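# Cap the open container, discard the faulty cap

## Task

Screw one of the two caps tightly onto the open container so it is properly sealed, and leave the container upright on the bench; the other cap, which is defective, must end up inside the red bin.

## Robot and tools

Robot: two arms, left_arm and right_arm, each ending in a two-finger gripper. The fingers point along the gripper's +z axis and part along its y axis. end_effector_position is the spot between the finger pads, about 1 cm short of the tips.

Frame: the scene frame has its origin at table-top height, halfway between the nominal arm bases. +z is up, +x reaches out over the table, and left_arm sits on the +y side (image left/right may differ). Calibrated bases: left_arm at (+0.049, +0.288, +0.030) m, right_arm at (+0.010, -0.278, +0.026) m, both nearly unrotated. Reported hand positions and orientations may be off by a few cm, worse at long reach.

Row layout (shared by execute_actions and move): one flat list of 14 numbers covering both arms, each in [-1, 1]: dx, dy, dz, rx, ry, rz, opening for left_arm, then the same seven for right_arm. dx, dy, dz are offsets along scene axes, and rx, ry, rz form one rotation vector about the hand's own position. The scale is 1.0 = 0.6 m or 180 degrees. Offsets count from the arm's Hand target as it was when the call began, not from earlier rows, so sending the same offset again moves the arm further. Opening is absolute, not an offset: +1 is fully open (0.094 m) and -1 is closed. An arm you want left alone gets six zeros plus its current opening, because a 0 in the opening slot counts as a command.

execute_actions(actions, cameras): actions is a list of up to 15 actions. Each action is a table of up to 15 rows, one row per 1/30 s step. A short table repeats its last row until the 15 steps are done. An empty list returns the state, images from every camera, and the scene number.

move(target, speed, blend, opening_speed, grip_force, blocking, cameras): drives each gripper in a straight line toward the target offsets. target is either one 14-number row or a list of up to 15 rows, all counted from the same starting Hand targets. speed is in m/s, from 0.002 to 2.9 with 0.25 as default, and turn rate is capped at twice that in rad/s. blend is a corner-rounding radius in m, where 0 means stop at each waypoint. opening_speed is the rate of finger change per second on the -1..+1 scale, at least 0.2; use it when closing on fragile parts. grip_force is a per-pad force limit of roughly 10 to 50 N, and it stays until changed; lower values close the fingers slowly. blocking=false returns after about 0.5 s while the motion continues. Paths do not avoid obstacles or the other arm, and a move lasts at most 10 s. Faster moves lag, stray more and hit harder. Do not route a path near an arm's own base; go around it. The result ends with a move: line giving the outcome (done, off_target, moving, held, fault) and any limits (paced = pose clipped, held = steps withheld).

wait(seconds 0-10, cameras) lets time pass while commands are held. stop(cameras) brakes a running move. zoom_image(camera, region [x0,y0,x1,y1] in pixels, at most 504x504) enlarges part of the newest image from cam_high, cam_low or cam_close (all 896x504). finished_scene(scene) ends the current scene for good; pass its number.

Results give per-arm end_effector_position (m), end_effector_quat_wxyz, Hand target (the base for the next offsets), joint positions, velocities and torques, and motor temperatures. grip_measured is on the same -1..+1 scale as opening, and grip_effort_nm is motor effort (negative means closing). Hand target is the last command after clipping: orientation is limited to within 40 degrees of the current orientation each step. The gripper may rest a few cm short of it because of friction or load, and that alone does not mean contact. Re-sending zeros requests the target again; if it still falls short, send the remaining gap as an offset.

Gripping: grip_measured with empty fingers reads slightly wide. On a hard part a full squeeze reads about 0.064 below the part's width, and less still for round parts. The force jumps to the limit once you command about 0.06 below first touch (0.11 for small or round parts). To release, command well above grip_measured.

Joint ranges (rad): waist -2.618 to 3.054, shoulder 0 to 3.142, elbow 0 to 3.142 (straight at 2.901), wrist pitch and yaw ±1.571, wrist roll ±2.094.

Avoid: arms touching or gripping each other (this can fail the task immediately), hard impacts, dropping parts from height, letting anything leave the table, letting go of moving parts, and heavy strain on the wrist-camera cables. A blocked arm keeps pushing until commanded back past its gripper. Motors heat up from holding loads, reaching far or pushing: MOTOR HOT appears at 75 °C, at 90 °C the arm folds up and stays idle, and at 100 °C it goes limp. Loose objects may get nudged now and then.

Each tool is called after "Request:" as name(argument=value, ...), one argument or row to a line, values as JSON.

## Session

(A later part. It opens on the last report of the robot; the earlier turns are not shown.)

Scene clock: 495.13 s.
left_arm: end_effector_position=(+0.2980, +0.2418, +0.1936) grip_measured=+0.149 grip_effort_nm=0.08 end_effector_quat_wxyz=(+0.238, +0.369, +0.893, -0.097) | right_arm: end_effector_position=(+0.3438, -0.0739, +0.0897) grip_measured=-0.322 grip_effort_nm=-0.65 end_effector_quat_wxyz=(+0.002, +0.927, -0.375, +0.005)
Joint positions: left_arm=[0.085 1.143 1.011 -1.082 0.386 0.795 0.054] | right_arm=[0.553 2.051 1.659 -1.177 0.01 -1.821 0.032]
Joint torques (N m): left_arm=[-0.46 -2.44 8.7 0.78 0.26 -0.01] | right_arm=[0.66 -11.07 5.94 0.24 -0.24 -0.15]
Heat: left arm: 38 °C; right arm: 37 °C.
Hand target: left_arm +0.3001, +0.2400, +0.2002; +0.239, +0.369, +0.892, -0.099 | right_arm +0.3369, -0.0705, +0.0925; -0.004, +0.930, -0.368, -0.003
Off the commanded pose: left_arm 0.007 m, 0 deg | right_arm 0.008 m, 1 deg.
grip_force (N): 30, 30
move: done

Request:
move(
  target=[
    [0,0,0,0,0,0,0.15,0.0217,-0.002,0.01,0,0,0,-0.45],
    [0,0,0,0,0,0,0.15,0.0217,-0.002,-0.02,0,0,0,-0.45],
  ],
  speed=0.1,
)

Scene clock: 497.70 s.
left_arm: end_effector_position=(+0.2980, +0.2418, +0.1936) grip_measured=+0.149 grip_effort_nm=0.08 end_effector_quat_wxyz=(+0.238, +0.369, +0.893, -0.097) | right_arm: end_effector_position=(+0.3545, -0.0690, +0.0917) grip_measured=-0.322 grip_effort_nm=-0.65 end_effector_quat_wxyz=(-0.012, +0.926, -0.376, +0.015)
Joint positions: left_arm=[0.085 1.143 1.011 -1.082 0.386 0.795 0.054] | right_arm=[0.55 2.061 1.682 -1.155 0.01 -1.822 0.032]
Joint torques (N m): left_arm=[-0.54 -2.39 8.69 0.79 0.28 -0.01] | right_arm=[-0.61 -8.36 6.08 0.29 -0.24 -0.37]
Heat: left arm: 38 °C; right arm: 37 °C.
Hand target: left_arm +0.3001, +0.2400, +0.2002; +0.239, +0.369, +0.892, -0.099 | right_arm +0.3499, -0.0717, +0.0805; -0.004, +0.930, -0.368, -0.003
Off the commanded pose: left_arm 0.007 m, 0 deg | right_arm 0.012 m, 3 deg.
grip_force (N): 30, 30
move: off_target (right_arm)

Request:
wait(
  seconds=0,
  cameras=["cam_low","cam_close"],
)

Request:
zoom_image(
  camera="cam_low",
  region=[390, 220, 460, 290],
)

Request:
zoom_image(
  camera="cam_close",
  region=[300, 270, 400, 400],
)

Scene clock: 498.40 s.
left_arm: end_effector_position=(+0.2980, +0.2418, +0.1936) grip_measured=+0.149 grip_effort_nm=0.08 end_effector_quat_wxyz=(+0.238, +0.369, +0.893, -0.097) | right_arm: end_effector_position=(+0.3545, -0.0689, +0.0917) grip_measured=-0.322 grip_effort_nm=-0.65 end_effector_quat_wxyz=(-0.012, +0.926, -0.376, +0.015)
Joint positions: left_arm=[0.085 1.143 1.011 -1.082 0.386 0.795 0.054] | right_arm=[0.55 2.061 1.682 -1.155 0.01 -1.822 0.032]
Joint torques (N m): left_arm=[-0.5 -2.41 8.79 0.76 0.26 0] | right_arm=[-0.59 -8.34 6.12 0.29 -0.25 -0.37]
Heat: left arm: 38 °C; right arm: 37 °C.
Hand target: left_arm +0.3001, +0.2400, +0.2002; +0.239, +0.369, +0.892, -0.099 | right_arm +0.3499, -0.0717, +0.0805; -0.004, +0.930, -0.368, -0.003
Tool commands: left_gripper/opening=+0.15 right_gripper/opening=-0.45
Off the commanded pose: left_arm 0.007 m, 0 deg | right_arm 0.012 m, 3 deg.
grip_force (N): 30, 30
Images, in order (width x height): cam_low 896x504, cam_close 896x504.

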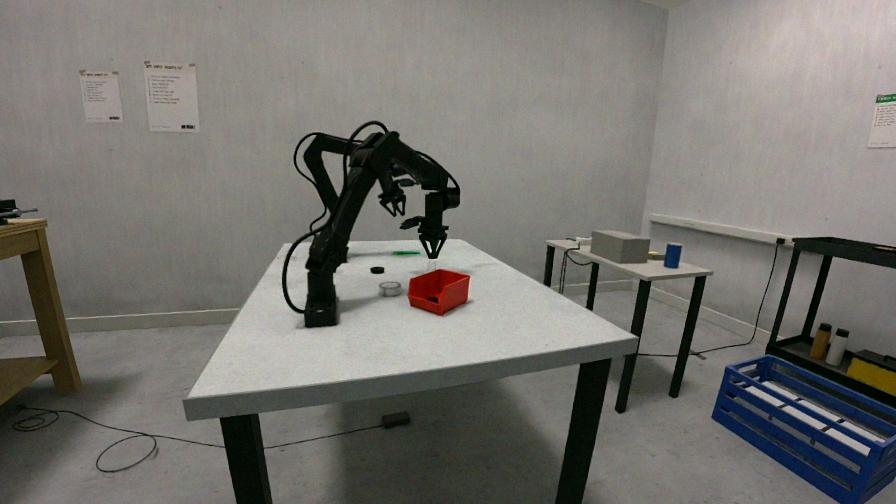

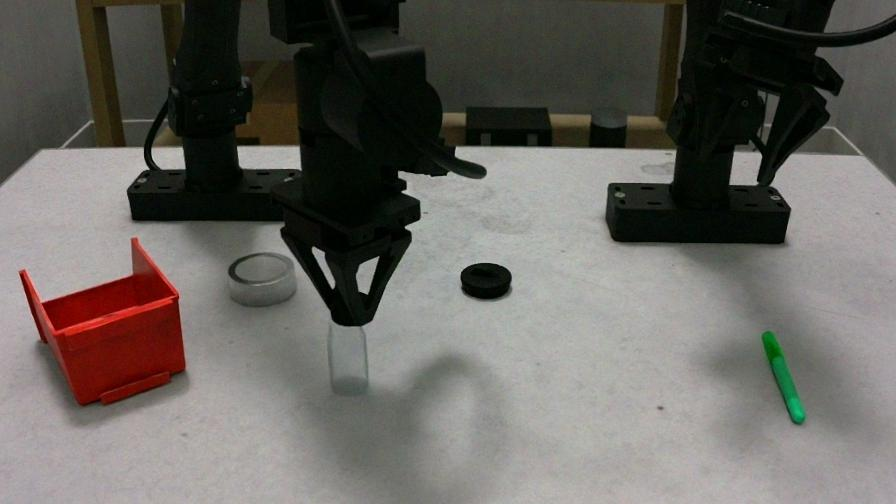

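Scaled by 7.200 from the camera's 896x504 image, which has a finer 1280x720 frame.

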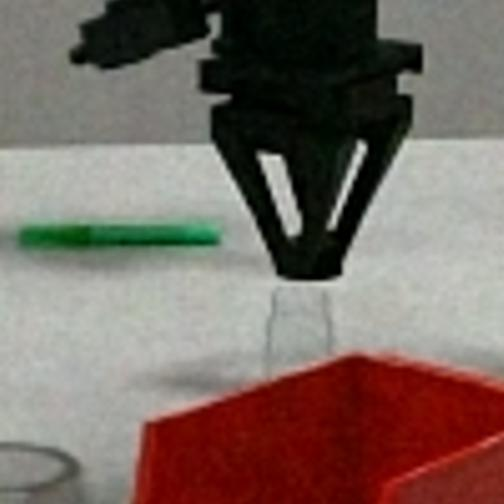

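Scaled by 3.877 from the camera's 896x504 image, which has a finer 1280x720 frame.

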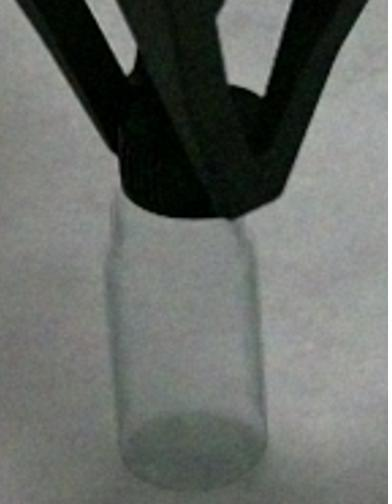

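Request:
move(
  target=[0,0,0,0,0,0,0.15,-0.002,-0.0117,0.0467,0,0.0167,0,-0.45],
  speed=0.1,
)

Scene clock: 501.83 s.
left_arm: end_effector_position=(+0.2980, +0.2418, +0.1936) grip_measured=+0.149 grip_effort_nm=0.08 end_effector_quat_wxyz=(+0.238, +0.369, +0.893, -0.097) | right_arm: end_effector_position=(+0.3569, -0.0760, +0.1092) grip_measured=-0.322 grip_effort_nm=-0.65 end_effector_quat_wxyz=(-0.010, +0.923, -0.384, -0.002)
Joint positions: left_arm=[0.085 1.143 1.011 -1.082 0.386 0.795 0.054] | right_arm=[0.521 2.073 1.769 -1.255 -0.015 -1.834 0.032]
Joint torques (N m): left_arm=[-0.46 -2.37 8.64 0.8 0.26 0.02] | right_arm=[-0.38 -8.32 10.18 -0.32 -0.28 -0.53]
Heat: left arm: 38 °C; right arm: 37 °C.
Hand target: left_arm +0.3001, +0.2400, +0.2002; +0.239, +0.369, +0.892, -0.099 | right_arm +0.3488, -0.0788, +0.1085; +0.006, +0.930, -0.368, -0.028
Off the commanded pose: left_arm 0.007 m, 0 deg | right_arm 0.009 m, 4 deg.
grip_force (N): 30, 30
move: off_target (right_arm)

Request:
move(
  target=[0,0,0,0,0,0,0.15,-0.0175,0.0083,-0.02,0,0,0,-0.45],
  speed=0.1,
)

Scene clock: 503.40 s.
left_arm: end_effector_position=(+0.2980, +0.2418, +0.1936) grip_measured=+0.149 grip_effort_nm=0.08 end_effector_quat_wxyz=(+0.238, +0.369, +0.893, -0.097) | right_arm: end_effector_position=(+0.3488, -0.0749, +0.1003) grip_measured=-0.322 grip_effort_nm=-0.65 end_effector_quat_wxyz=(-0.001, +0.925, -0.379, -0.009)
Joint positions: left_arm=[0.085 1.143 1.011 -1.082 0.386 0.795 0.054] | right_arm=[0.533 2.073 1.734 -1.242 -0.016 -1.832 0.032]
Joint torques (N m): left_arm=[-0.54 -2.41 8.75 0.79 0.27 -0.01] | right_arm=[0.53 -9.59 6.06 0.05 -0.26 -0.27]
Heat: left arm: 38 °C; right arm: 37 °C.
Hand target: left_arm +0.3001, +0.2400, +0.2002; +0.239, +0.369, +0.892, -0.099 | right_arm +0.3383, -0.0739, +0.0965; +0.006, +0.930, -0.368, -0.028
Off the commanded pose: left_arm 0.007 m, 0 deg | right_arm 0.011 m, 3 deg.
grip_force (N): 30, 30
move: off_target (right_arm)

Request:
wait(
  seconds=0,
  cameras=["cam_low","cam_close"],
)

Request:
zoom_image(
  camera="cam_low",
  region=[390, 220, 460, 290],
)

Request:
zoom_image(
  camera="cam_close",
  region=[300, 270, 400, 400],
)

Scene clock: 503.93 s.
left_arm: end_effector_position=(+0.2980, +0.2418, +0.1936) grip_measured=+0.149 grip_effort_nm=0.08 end_effector_quat_wxyz=(+0.238, +0.369, +0.893, -0.097) | right_arm: end_effector_position=(+0.3488, -0.0749, +0.1003) grip_measured=-0.322 grip_effort_nm=-0.65 end_effector_quat_wxyz=(-0.001, +0.925, -0.379, -0.009)
Joint positions: left_arm=[0.085 1.143 1.011 -1.082 0.386 0.795 0.054] | right_arm=[0.533 2.073 1.734 -1.242 -0.016 -1.832 0.032]
Joint torques (N m): left_arm=[-0.57 -2.37 8.7 0.78 0.28 -0.03] | right_arm=[0.55 -9.72 6.11 0.05 -0.26 -0.29]
Heat: left arm: 38 °C; right arm: 37 °C.
Hand target: left_arm +0.3001, +0.2400, +0.2002; +0.239, +0.369, +0.892, -0.099 | right_arm +0.3383, -0.0739, +0.0965; +0.006, +0.930, -0.368, -0.028
Tool commands: left_gripper/opening=+0.15 right_gripper/opening=-0.45
Off the commanded pose: left_arm 0.007 m, 0 deg | right_arm 0.011 m, 3 deg.
grip_force (N): 30, 30
Images, in order (width x height): cam_low 896x504, cam_close 896x504.

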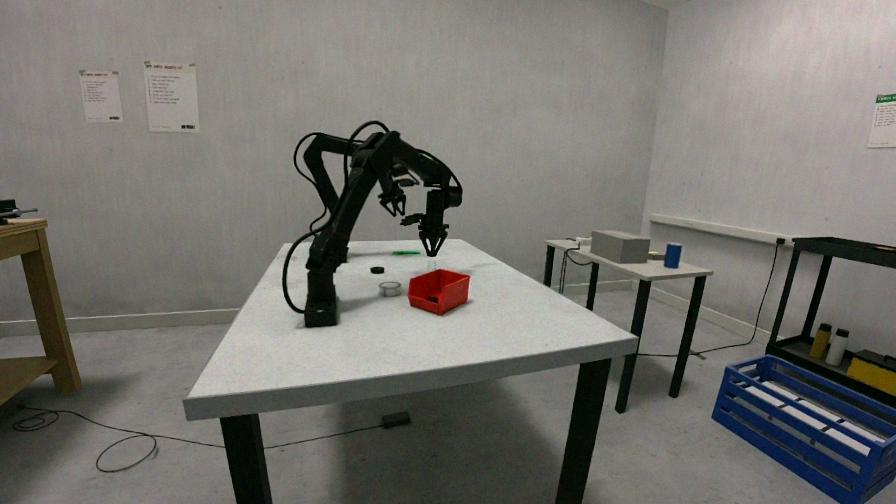

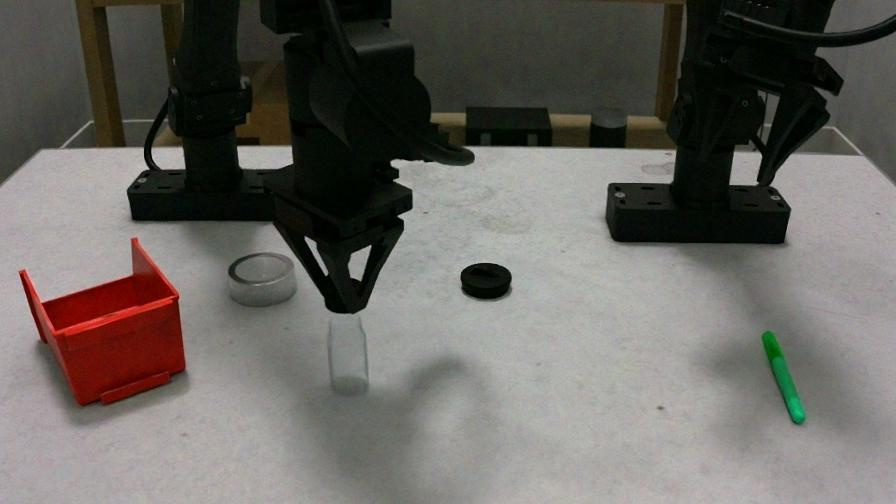

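Scaled by 7.200 from the camera's 896x504 image, which has a finer 1280x720 frame.

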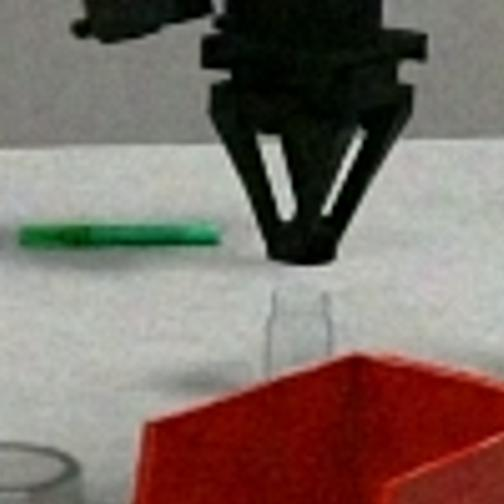

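Scaled by 3.877 from the camera's 896x504 image, which has a finer 1280x720 frame.

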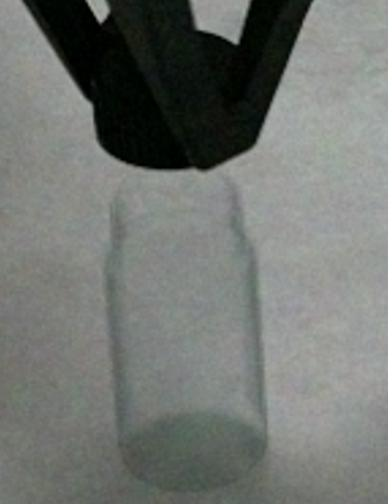

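Request:
move(
  target=[0,0,0,0,0,0,0.15,0.003,-0.001,-0.025,0,0,0,-0.45],
  speed=0.08,
)

Scene clock: 505.33 s.
left_arm: end_effector_position=(+0.2980, +0.2418, +0.1936) grip_measured=+0.149 grip_effort_nm=0.08 end_effector_quat_wxyz=(+0.238, +0.369, +0.893, -0.097) | right_arm: end_effector_position=(+0.3477, -0.0756, +0.0904) grip_measured=-0.322 grip_effort_nm=-0.65 end_effector_quat_wxyz=(-0.001, +0.925, -0.379, -0.010)
Joint positions: left_arm=[0.085 1.143 1.011 -1.082 0.386 0.795 0.054] | right_arm=[0.533 2.073 1.695 -1.203 -0.016 -1.832 0.032]
Joint torques (N m): left_arm=[-0.5 -2.37 8.65 0.8 0.27 0] | right_arm=[0.31 -8.75 5.91 0.17 -0.27 -0.33]
Heat: left arm: 38 °C; right arm: 37 °C.
Hand target: left_arm +0.3001, +0.2400, +0.2002; +0.239, +0.369, +0.892, -0.099 | right_arm +0.3401, -0.0744, +0.0815; +0.006, +0.930, -0.368, -0.028
Off the commanded pose: left_arm 0.007 m, 0 deg | right_arm 0.012 m, 3 deg.
grip_force (N): 30, 30
move: off_target (right_arm)

Request:
move(
  target=[0,0,0,0,0,0,0.15,0.004,0,-0.02,0,0,0,-0.45],
  speed=0.06,
  cameras=["cam_low","cam_close"],
)

Request:
zoom_image(
  camera="cam_close",
  region=[300, 270, 400, 400],
)

Request:
zoom_image(
  camera="cam_low",
  region=[390, 220, 460, 290],
)

Scene clock: 506.70 s.
left_arm: end_effector_position=(+0.2980, +0.2418, +0.1936) grip_measured=+0.149 grip_effort_nm=0.08 end_effector_quat_wxyz=(+0.238, +0.369, +0.893, -0.097) | right_arm: end_effector_position=(+0.3501, -0.0741, +0.0820) grip_measured=-0.322 grip_effort_nm=-0.65 end_effector_quat_wxyz=(-0.004, +0.925, -0.379, -0.008)
Joint positions: left_arm=[0.085 1.143 1.011 -1.082 0.386 0.795 0.054] | right_arm=[0.533 2.082 1.675 -1.168 -0.016 -1.832 0.032]
Joint torques (N m): left_arm=[-0.47 -2.36 8.77 0.77 0.25 -0.02] | right_arm=[0.03 -8.27 5.6 0.23 -0.26 -0.36]
Heat: left arm: 38 °C; right arm: 37 °C.
Hand target: left_arm +0.3001, +0.2400, +0.2002; +0.239, +0.369, +0.892, -0.099 | right_arm +0.3425, -0.0744, +0.0695; +0.006, +0.930, -0.368, -0.028
Off the commanded pose: left_arm 0.007 m, 0 deg | right_arm 0.015 m, 3 deg.
grip_force (N): 30, 30
move: off_target (right_arm)
Images, in order (width x height): cam_low 896x504, cam_close 896x504.

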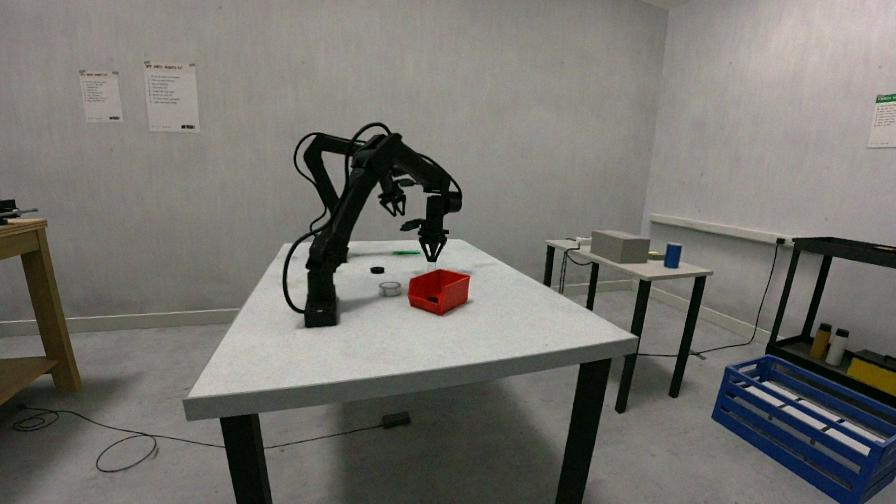

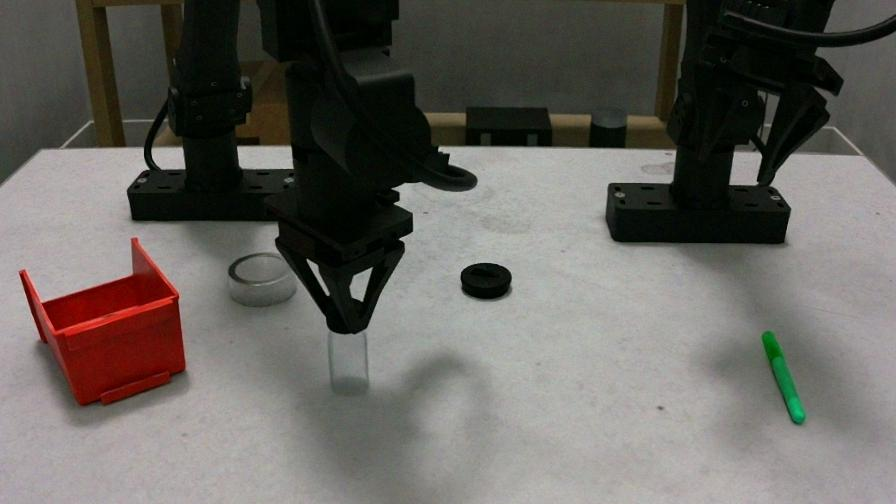

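Scaled by 3.877 from the camera's 896x504 image, which has a finer 1280x720 frame.

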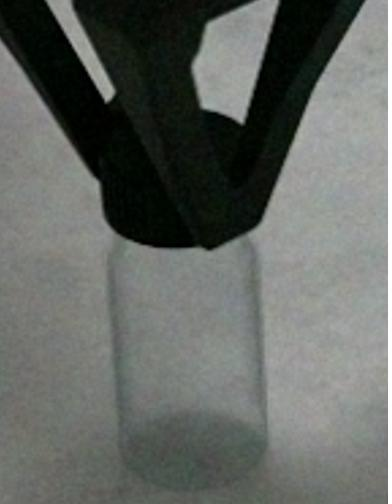

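Scaled by 7.200 from the camera's 896x504 image, which has a finer 1280x720 frame.

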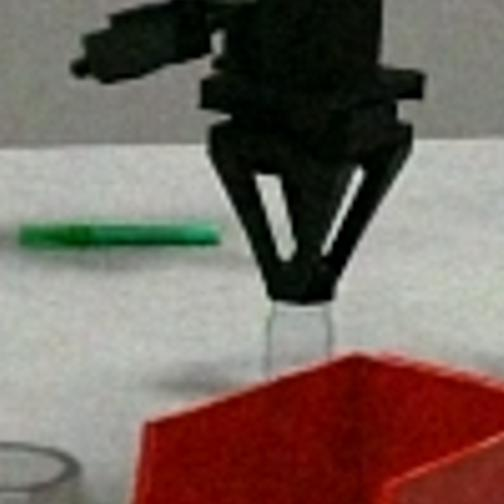

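Request:
move(
  target=[0,0,0,0,0,0,0.15,0.0,0,-0.025,0,0,0,-0.45],
  speed=0.06,
  cameras=["cam_close"],
)

Request:
zoom_image(
  camera="cam_close",
  region=[300, 270, 400, 400],
)

Scene clock: 508.37 s.
left_arm: end_effector_position=(+0.2980, +0.2418, +0.1936) grip_measured=+0.149 grip_effort_nm=0.08 end_effector_quat_wxyz=(+0.238, +0.369, +0.893, -0.097) | right_arm: end_effector_position=(+0.3487, -0.0746, +0.0713) grip_measured=-0.322 grip_effort_nm=-0.65 end_effector_quat_wxyz=(-0.002, +0.925, -0.379, -0.010)
Joint positions: left_arm=[0.085 1.143 1.011 -1.082 0.386 0.795 0.054] | right_arm=[0.533 2.089 1.642 -1.132 -0.018 -1.832 0.032]
Joint torques (N m): left_arm=[-0.47 -2.4 8.8 0.76 0.28 0.01] | right_arm=[0.08 -7.79 4.9 0.39 -0.24 -0.35]
Heat: left arm: 38 °C; right arm: 37 °C.
Hand target: left_arm +0.3001, +0.2400, +0.2002; +0.239, +0.369, +0.892, -0.099 | right_arm +0.3425, -0.0744, +0.0545; +0.006, +0.930, -0.368, -0.028
Off the commanded pose: left_arm 0.007 m, 0 deg | right_arm 0.018 m, 3 deg.
grip_force (N): 30, 30
move: off_target (right_arm)
Images, in order (width x height): cam_close 896x504.

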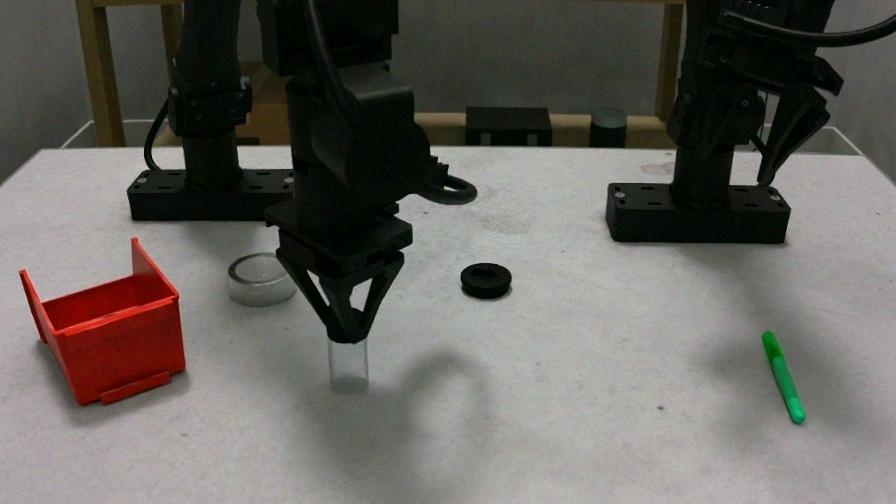

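Scaled by 3.877 from the camera's 896x504 image, which has a finer 1280x720 frame.

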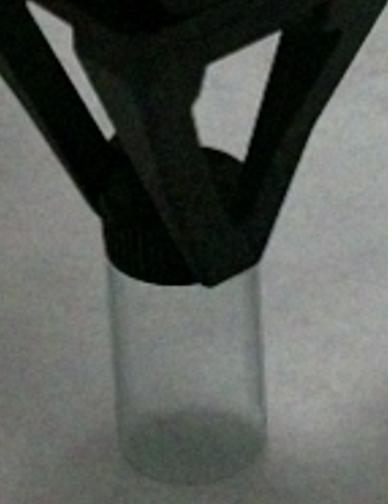

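Request:
move(
  target=[0,0,0,0,0,0,0.15,0.0,0,0.05,0,0,0,-0.45],
  speed=0.06,
  cameras=["cam_close","cam_low"],
)

Request:
zoom_image(
  camera="cam_close",
  region=[300, 270, 400, 400],
)

Request:
zoom_image(
  camera="cam_low",
  region=[390, 220, 460, 290],
)

Scene clock: 512.30 s.
left_arm: end_effector_position=(+0.2980, +0.2418, +0.1936) grip_measured=+0.149 grip_effort_nm=0.08 end_effector_quat_wxyz=(+0.238, +0.369, +0.893, -0.097) | right_arm: end_effector_position=(+0.3447, -0.0769, +0.0780) grip_measured=-0.322 grip_effort_nm=-0.66 end_effector_quat_wxyz=(+0.007, +0.925, -0.380, -0.017)
Joint positions: left_arm=[0.085 1.143 1.011 -1.082 0.386 0.795 0.054] | right_arm=[0.533 2.089 1.669 -1.183 -0.018 -1.832 0.032]
Joint torques (N m): left_arm=[-0.44 -2.45 8.73 0.78 0.25 0.01] | right_arm=[0.03 -9.63 10.09 -0.16 -0.24 -0.34]
Heat: left arm: 38 °C; right arm: 38 °C.
Hand target: left_arm +0.3001, +0.2400, +0.2002; +0.239, +0.369, +0.892, -0.099 | right_arm +0.3424, -0.0744, +0.0845; +0.006, +0.930, -0.368, -0.028
Off the commanded pose: left_arm 0.007 m, 0 deg | right_arm 0.007 m, 2 deg.
grip_force (N): 30, 30
move: done
Images, in order (width x height): cam_low 896x504, cam_close 896x504.

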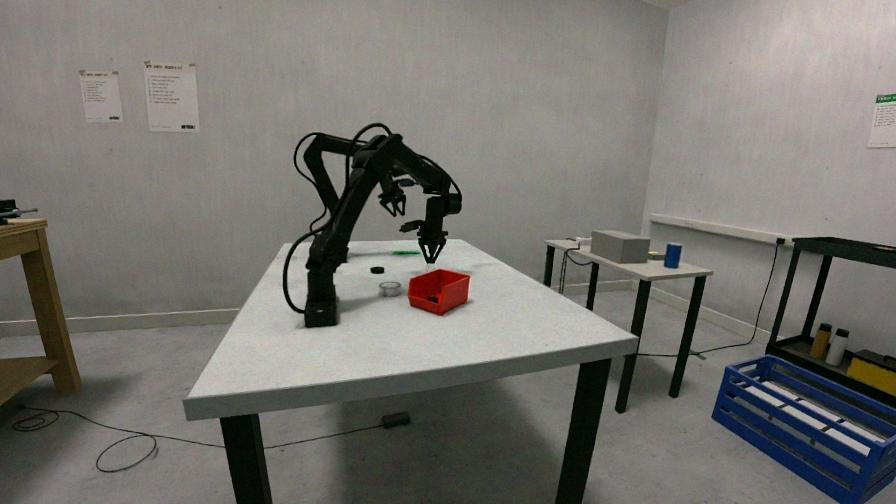

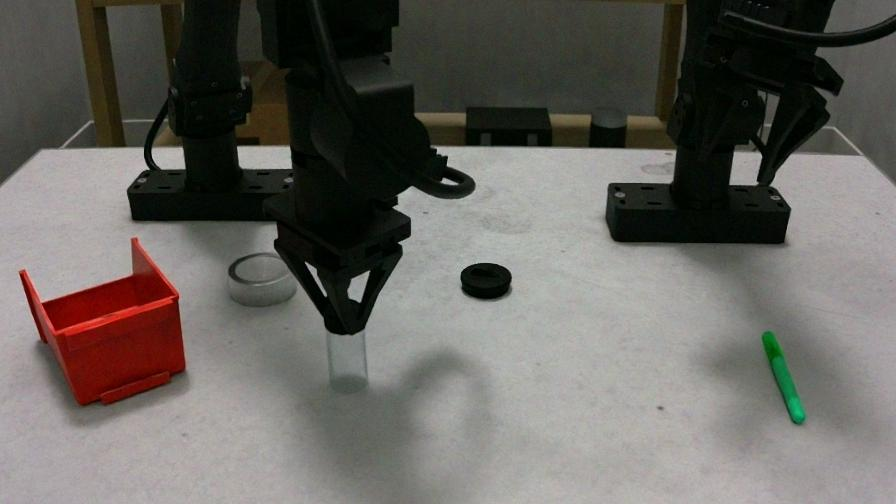

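Scaled by 3.877 from the camera's 896x504 image, which has a finer 1280x720 frame.

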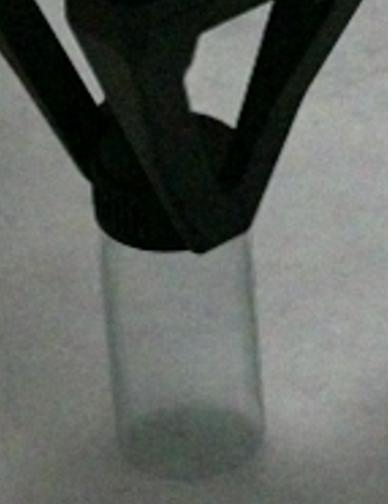

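Scaled by 7.200 from the camera's 896x504 image, which has a finer 1280x720 frame.

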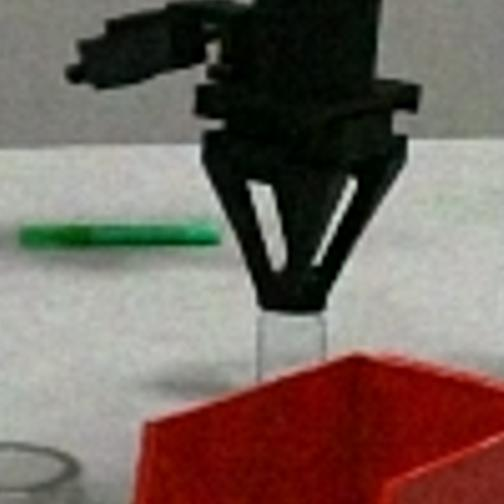

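Request:
move(
  target=[0,0,0,0,0,0,0.15,-0.006,0.002,0.012,0,0,0,-0.45],
  speed=0.06,
  cameras=["cam_close","cam_low"],
)

Request:
zoom_image(
  camera="cam_close",
  region=[300, 270, 400, 400],
)

Request:
zoom_image(
  camera="cam_low",
  region=[390, 220, 460, 290],
)

Scene clock: 514.10 s.
left_arm: end_effector_position=(+0.2980, +0.2418, +0.1936) grip_measured=+0.149 grip_effort_nm=0.08 end_effector_quat_wxyz=(+0.238, +0.369, +0.893, -0.097) | right_arm: end_effector_position=(+0.3426, -0.0781, +0.0796) grip_measured=-0.322 grip_effort_nm=-0.65 end_effector_quat_wxyz=(+0.011, +0.925, -0.380, -0.020)
Joint positions: left_arm=[0.085 1.143 1.011 -1.082 0.386 0.795 0.054] | right_arm=[0.533 2.089 1.675 -1.2 -0.018 -1.832 0.032]
Joint torques (N m): left_arm=[-0.5 -2.39 8.73 0.77 0.26 -0.02] | right_arm=[0.55 -10.71 10.19 -0.23 -0.23 -0.28]
Heat: left arm: 38 °C; right arm: 38 °C.
Hand target: left_arm +0.3001, +0.2400, +0.2002; +0.239, +0.369, +0.892, -0.099 | right_arm +0.3389, -0.0732, +0.0917; +0.006, +0.930, -0.368, -0.028
Off the commanded pose: left_arm 0.007 m, 0 deg | right_arm 0.014 m, 2 deg.
grip_force (N): 30, 30
move: off_target (right_arm)
Images, in order (width x height): cam_low 896x504, cam_close 896x504.

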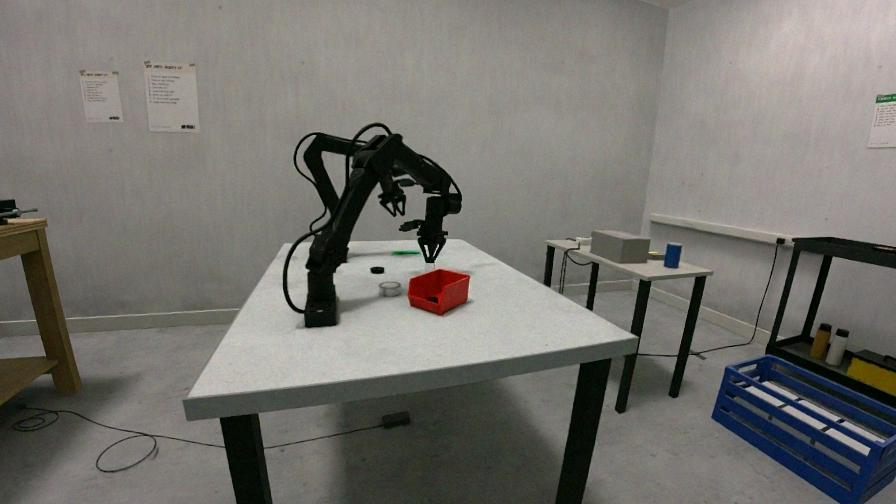

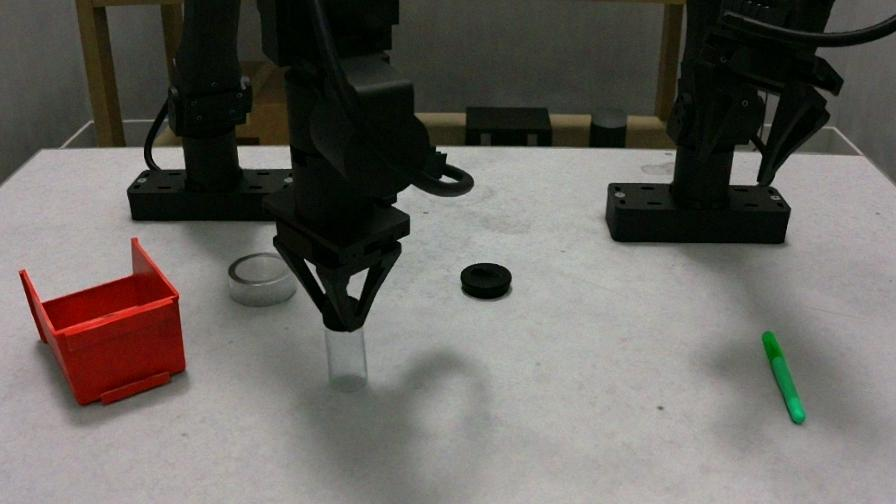

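Scaled by 3.877 from the camera's 896x504 image, which has a finer 1280x720 frame.

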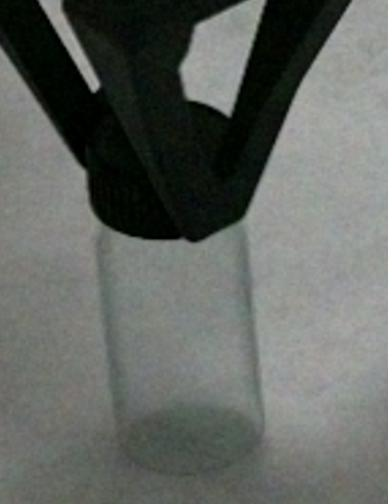

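Scaled by 7.200 from the camera's 896x504 image, which has a finer 1280x720 frame.

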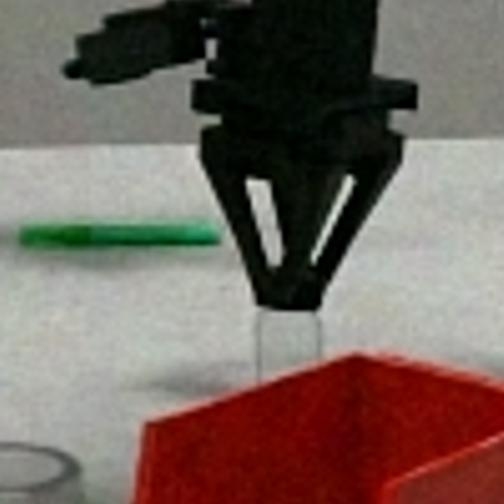

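Request:
move(
  target=[0,0,0,0,0,0,0.15,0.008,0,0.012,0,0,0,-0.45],
  speed=0.06,
  cameras=["cam_close","cam_low"],
)

Request:
zoom_image(
  camera="cam_close",
  region=[300, 270, 400, 400],
)

Request:
zoom_image(
  camera="cam_low",
  region=[390, 220, 460, 290],
)

Scene clock: 516.13 s.
left_arm: end_effector_position=(+0.2980, +0.2418, +0.1936) grip_measured=+0.149 grip_effort_nm=0.08 end_effector_quat_wxyz=(+0.238, +0.369, +0.893, -0.097) | right_arm: end_effector_position=(+0.3492, -0.0743, +0.0918) grip_measured=-0.322 grip_effort_nm=-0.65 end_effector_quat_wxyz=(+0.002, +0.925, -0.380, -0.013)
Joint positions: left_arm=[0.085 1.143 1.011 -1.082 0.386 0.795 0.054] | right_arm=[0.533 2.089 1.725 -1.226 -0.018 -1.832 0.032]
Joint torques (N m): left_arm=[-0.57 -2.36 8.76 0.77 0.28 -0.01] | right_arm=[0.14 -9.8 10.26 -0.28 -0.25 -0.33]
Heat: left arm: 38 °C; right arm: 38 °C.
Hand target: left_arm +0.3001, +0.2400, +0.2002; +0.239, +0.369, +0.892, -0.099 | right_arm +0.3436, -0.0732, +0.0989; +0.006, +0.930, -0.368, -0.028
Off the commanded pose: left_arm 0.007 m, 0 deg | right_arm 0.009 m, 2 deg.
grip_force (N): 30, 30
move: done
Images, in order (width x height): cam_low 896x504, cam_close 896x504.

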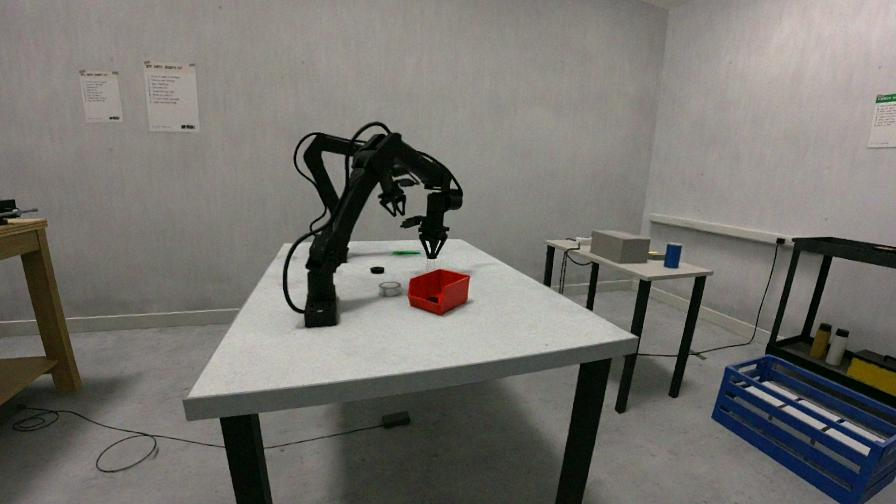

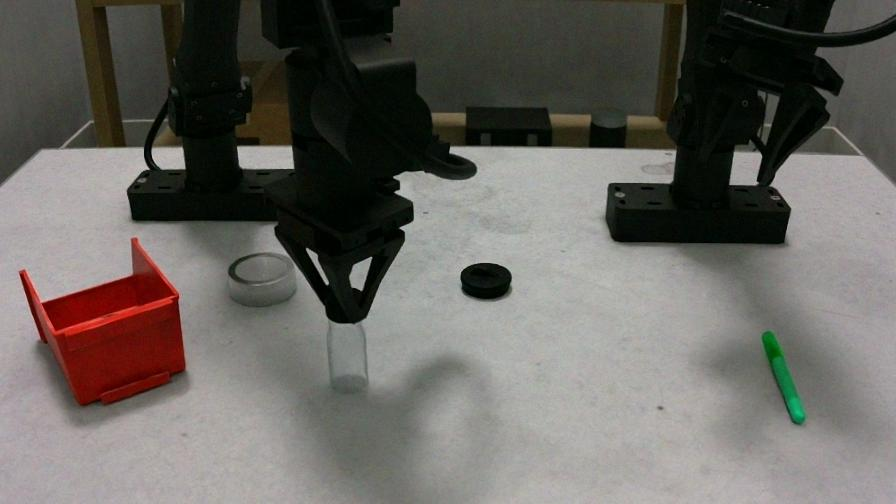

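Scaled by 3.877 from the camera's 896x504 image, which has a finer 1280x720 frame.

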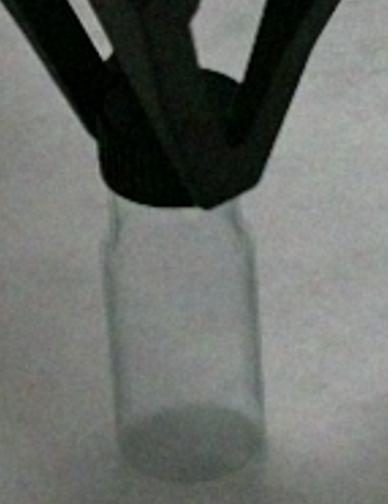

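Scaled by 7.200 from the camera's 896x504 image, which has a finer 1280x720 frame.

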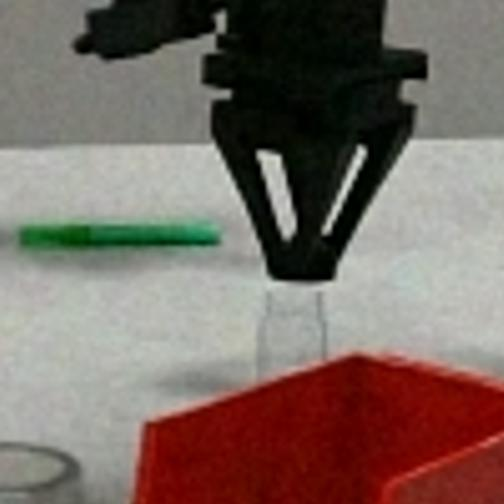

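Request:
move(
  target=[0,0,0,0,0,0,0.15,-0.014,-0.003,0.0,0,0,0,-0.45],
  speed=0.06,
)

Scene clock: 519.33 s.
left_arm: end_effector_position=(+0.2980, +0.2418, +0.1936) grip_measured=+0.149 grip_effort_nm=0.08 end_effector_quat_wxyz=(+0.238, +0.369, +0.893, -0.097) | right_arm: end_effector_position=(+0.3492, -0.0743, +0.0918) grip_measured=-0.322 grip_effort_nm=-0.65 end_effector_quat_wxyz=(+0.002, +0.925, -0.380, -0.013)
Joint positions: left_arm=[0.085 1.143 1.011 -1.082 0.386 0.795 0.054] | right_arm=[0.533 2.089 1.725 -1.226 -0.018 -1.832 0.032]
Joint torques (N m): left_arm=[-0.51 -2.47 8.7 0.81 0.26 -0.02] | right_arm=[0.7 -12.14 5.79 -0.14 -0.24 -0.26]
Heat: left arm: 38 °C; right arm: 38 °C.
Hand target: left_arm +0.3001, +0.2400, +0.2002; +0.239, +0.369, +0.892, -0.099 | right_arm +0.3352, -0.0750, +0.0989; +0.006, +0.930, -0.368, -0.028
Off the commanded pose: left_arm 0.007 m, 0 deg | right_arm 0.016 m, 2 deg.
grip_force (N): 30, 30
move: off_target (right_arm)

Request:
move(
  target=[0,0,0,0,0,0,0.15,-0.002,0,-0.006,0,0,0,-0.45],
  speed=0.06,
)

Scene clock: 520.33 s.
left_arm: end_effector_position=(+0.2980, +0.2418, +0.1936) grip_measured=+0.149 grip_effort_nm=0.08 end_effector_quat_wxyz=(+0.238, +0.369, +0.893, -0.097) | right_arm: end_effector_position=(+0.3450, -0.0767, +0.0871) grip_measured=-0.322 grip_effort_nm=-0.65 end_effector_quat_wxyz=(+0.009, +0.925, -0.380, -0.018)
Joint positions: left_arm=[0.085 1.143 1.011 -1.082 0.386 0.795 0.054] | right_arm=[0.533 2.089 1.705 -1.223 -0.018 -1.832 0.032]
Joint torques (N m): left_arm=[-0.54 -2.35 8.69 0.81 0.25 0.01] | right_arm=[0.77 -12.3 5.89 -0.05 -0.23 -0.26]
Heat: left arm: 38 °C; right arm: 38 °C.
Hand target: left_arm +0.3001, +0.2400, +0.2002; +0.239, +0.369, +0.892, -0.099 | right_arm +0.3341, -0.0750, +0.0953; +0.006, +0.930, -0.368, -0.028
Off the commanded pose: left_arm 0.007 m, 0 deg | right_arm 0.014 m, 2 deg.
grip_force (N): 30, 30
move: off_target (right_arm)

Request:
move(
  target=[0,0,0,0,0,0,0.15,0,0,-0.025,0,0,0,-0.45],
  speed=0.06,
  cameras=["cam_close","cam_low"],
)

Request:
zoom_image(
  camera="cam_close",
  region=[300, 270, 400, 400],
)

Request:
zoom_image(
  camera="cam_low",
  region=[390, 220, 460, 290],
)

Scene clock: 522.13 s.
left_arm: end_effector_position=(+0.2980, +0.2418, +0.1936) grip_measured=+0.149 grip_effort_nm=0.08 end_effector_quat_wxyz=(+0.238, +0.369, +0.893, -0.097) | right_arm: end_effector_position=(+0.3456, -0.0759, +0.0832) grip_measured=-0.322 grip_effort_nm=-0.65 end_effector_quat_wxyz=(+0.002, +0.925, -0.380, -0.014)
Joint positions: left_arm=[0.085 1.143 1.011 -1.082 0.386 0.795 0.054] | right_arm=[0.533 2.078 1.674 -1.186 -0.02 -1.832 0.032]
Joint torques (N m): left_arm=[-0.43 -2.4 8.68 0.78 0.26 -0.01] | right_arm=[0.76 -10.59 4.59 0.13 -0.24 -0.25]
Heat: left arm: 38 °C; right arm: 39 °C.
Hand target: left_arm +0.3001, +0.2400, +0.2002; +0.239, +0.369, +0.892, -0.099 | right_arm +0.3340, -0.0751, +0.0802; +0.006, +0.930, -0.368, -0.028
Off the commanded pose: left_arm 0.007 m, 0 deg | right_arm 0.012 m, 2 deg.
grip_force (N): 30, 30
move: off_target (right_arm)
Images, in order (width x height): cam_low 896x504, cam_close 896x504.

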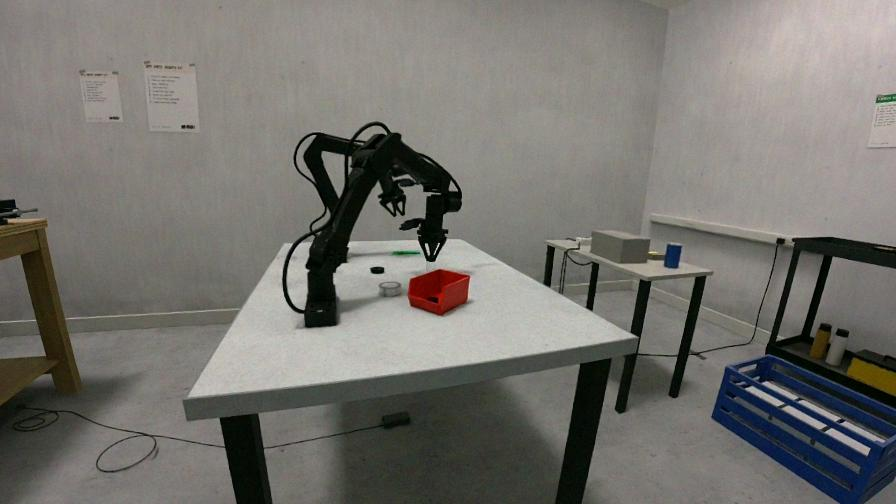

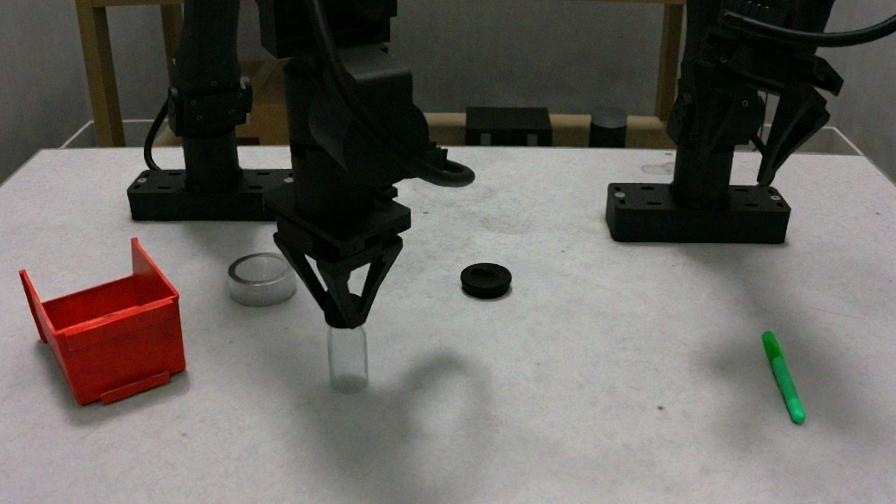

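Scaled by 3.877 from the camera's 896x504 image, which has a finer 1280x720 frame.

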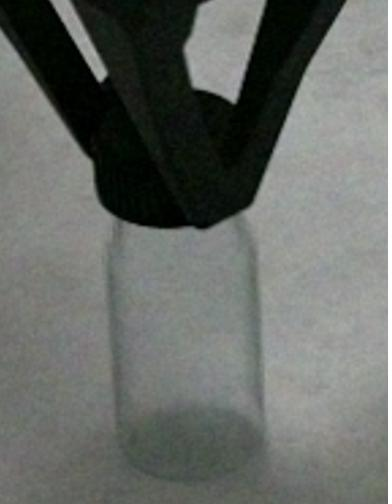

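Scaled by 7.200 from the camera's 896x504 image, which has a finer 1280x720 frame.

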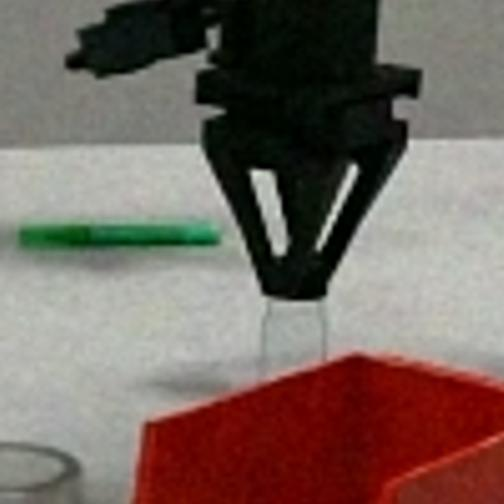

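Request:
move(
  target=[0,0,0,0,0,0,0.15,0.002,0,-0.01,0,0,0,-0.45],
  speed=0.06,
)

Request:
move(
  target=[0,0,0,0,0,0,0.15,0.002,0,-0.01,0,0,0,-0.45],
  speed=0.06,
)

Scene clock: 523.87 s.
left_arm: end_effector_position=(+0.2980, +0.2418, +0.1936) grip_measured=+0.149 grip_effort_nm=0.08 end_effector_quat_wxyz=(+0.238, +0.369, +0.893, -0.097) | right_arm: end_effector_position=(+0.3496, -0.0729, +0.0826) grip_measured=-0.322 grip_effort_nm=-0.65 end_effector_quat_wxyz=(-0.008, +0.925, -0.379, -0.009)
Joint positions: left_arm=[0.085 1.143 1.011 -1.082 0.386 0.795 0.054] | right_arm=[0.533 2.076 1.669 -1.161 -0.024 -1.832 0.032]
Joint torques (N m): left_arm=[-0.49 -2.39 8.68 0.78 0.28 -0.01] | right_arm=[0.65 -9.89 4.11 0.13 -0.19 -0.26]
Heat: left arm: 38 °C; right arm: 39 °C.
Hand target: left_arm +0.3001, +0.2400, +0.2002; +0.239, +0.369, +0.892, -0.099 | right_arm +0.3353, -0.0750, +0.0743; +0.006, +0.930, -0.368, -0.028
Off the commanded pose: left_arm 0.007 m, 0 deg | right_arm 0.017 m, 3 deg.
grip_force (N): 30, 30
move: off_target (right_arm)

Scene clock: 524.63 s.
left_arm: end_effector_position=(+0.2980, +0.2418, +0.1936) grip_measured=+0.149 grip_effort_nm=0.08 end_effector_quat_wxyz=(+0.238, +0.369, +0.893, -0.097) | right_arm: end_effector_position=(+0.3442, -0.0759, +0.0742) grip_measured=-0.322 grip_effort_nm=-0.65 end_effector_quat_wxyz=(-0.001, +0.925, -0.380, -0.015)
Joint positions: left_arm=[0.085 1.143 1.011 -1.082 0.386 0.795 0.054] | right_arm=[0.533 2.076 1.635 -1.145 -0.024 -1.832 0.032]
Joint torques (N m): left_arm=[-0.51 -2.35 8.75 0.78 0.28 -0.03] | right_arm=[0.54 -9.18 6.08 0.14 -0.17 -0.27]
Heat: left arm: 38 °C; right arm: 39 °C.
Hand target: left_arm +0.3001, +0.2400, +0.2002; +0.239, +0.369, +0.892, -0.099 | right_arm +0.3365, -0.0750, +0.0683; +0.006, +0.930, -0.368, -0.028
Off the commanded pose: left_arm 0.007 m, 0 deg | right_arm 0.010 m, 2 deg.
grip_force (N): 30, 30
move: done

Request:
move(
  target=[0,0,0,0,0,0,0.15,0.003,0,-0.015,0,0,0,-0.45],
  speed=0.06,
  cameras=["cam_close","cam_low"],
)

Request:
zoom_image(
  camera="cam_close",
  region=[300, 270, 400, 400],
)

Request:
zoom_image(
  camera="cam_low",
  region=[390, 220, 460, 290],
)

Scene clock: 526.10 s.
left_arm: end_effector_position=(+0.2980, +0.2418, +0.1936) grip_measured=+0.149 grip_effort_nm=0.08 end_effector_quat_wxyz=(+0.238, +0.369, +0.893, -0.097) | right_arm: end_effector_position=(+0.3455, -0.0751, +0.0716) grip_measured=-0.322 grip_effort_nm=-0.65 end_effector_quat_wxyz=(-0.004, +0.925, -0.379, -0.012)
Joint positions: left_arm=[0.085 1.143 1.011 -1.082 0.386 0.795 0.054] | right_arm=[0.533 2.076 1.624 -1.126 -0.024 -1.832 0.032]
Joint torques (N m): left_arm=[-0.44 -2.41 8.75 0.78 0.28 -0.04] | right_arm=[0.36 -8.23 5.56 0.26 -0.18 -0.31]
Heat: left arm: 38 °C; right arm: 39 °C.
Hand target: left_arm +0.3001, +0.2400, +0.2002; +0.239, +0.369, +0.892, -0.099 | right_arm +0.3382, -0.0750, +0.0592; +0.006, +0.930, -0.368, -0.028
Off the commanded pose: left_arm 0.007 m, 0 deg | right_arm 0.014 m, 3 deg.
grip_force (N): 30, 30
move: off_target (right_arm)
Images, in order (width x height): cam_low 896x504, cam_close 896x504.

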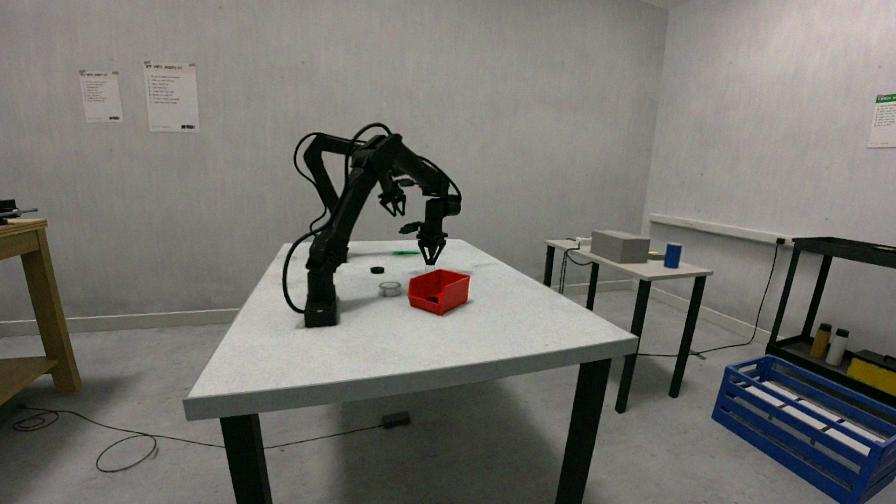

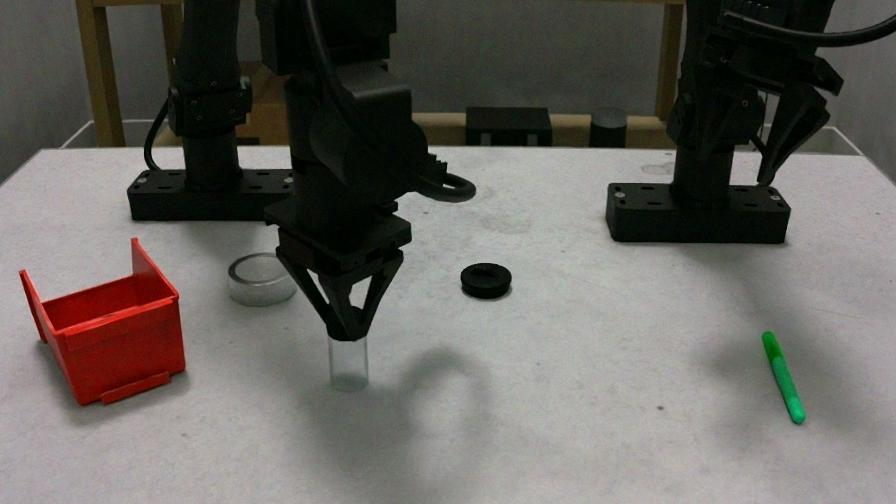

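Scaled by 3.877 from the camera's 896x504 image, which has a finer 1280x720 frame.

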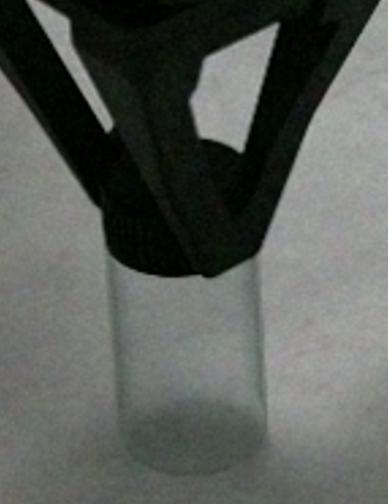

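Scaled by 7.200 from the camera's 896x504 image, which has a finer 1280x720 frame.

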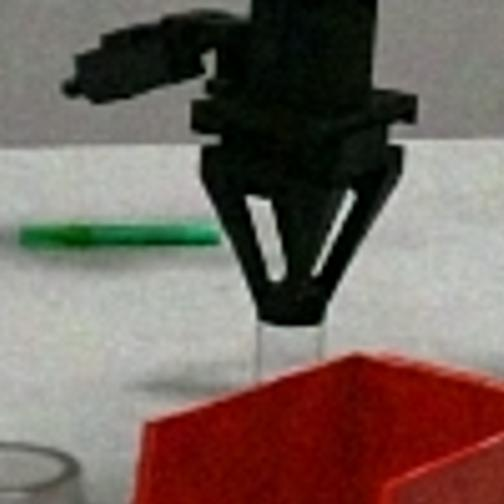

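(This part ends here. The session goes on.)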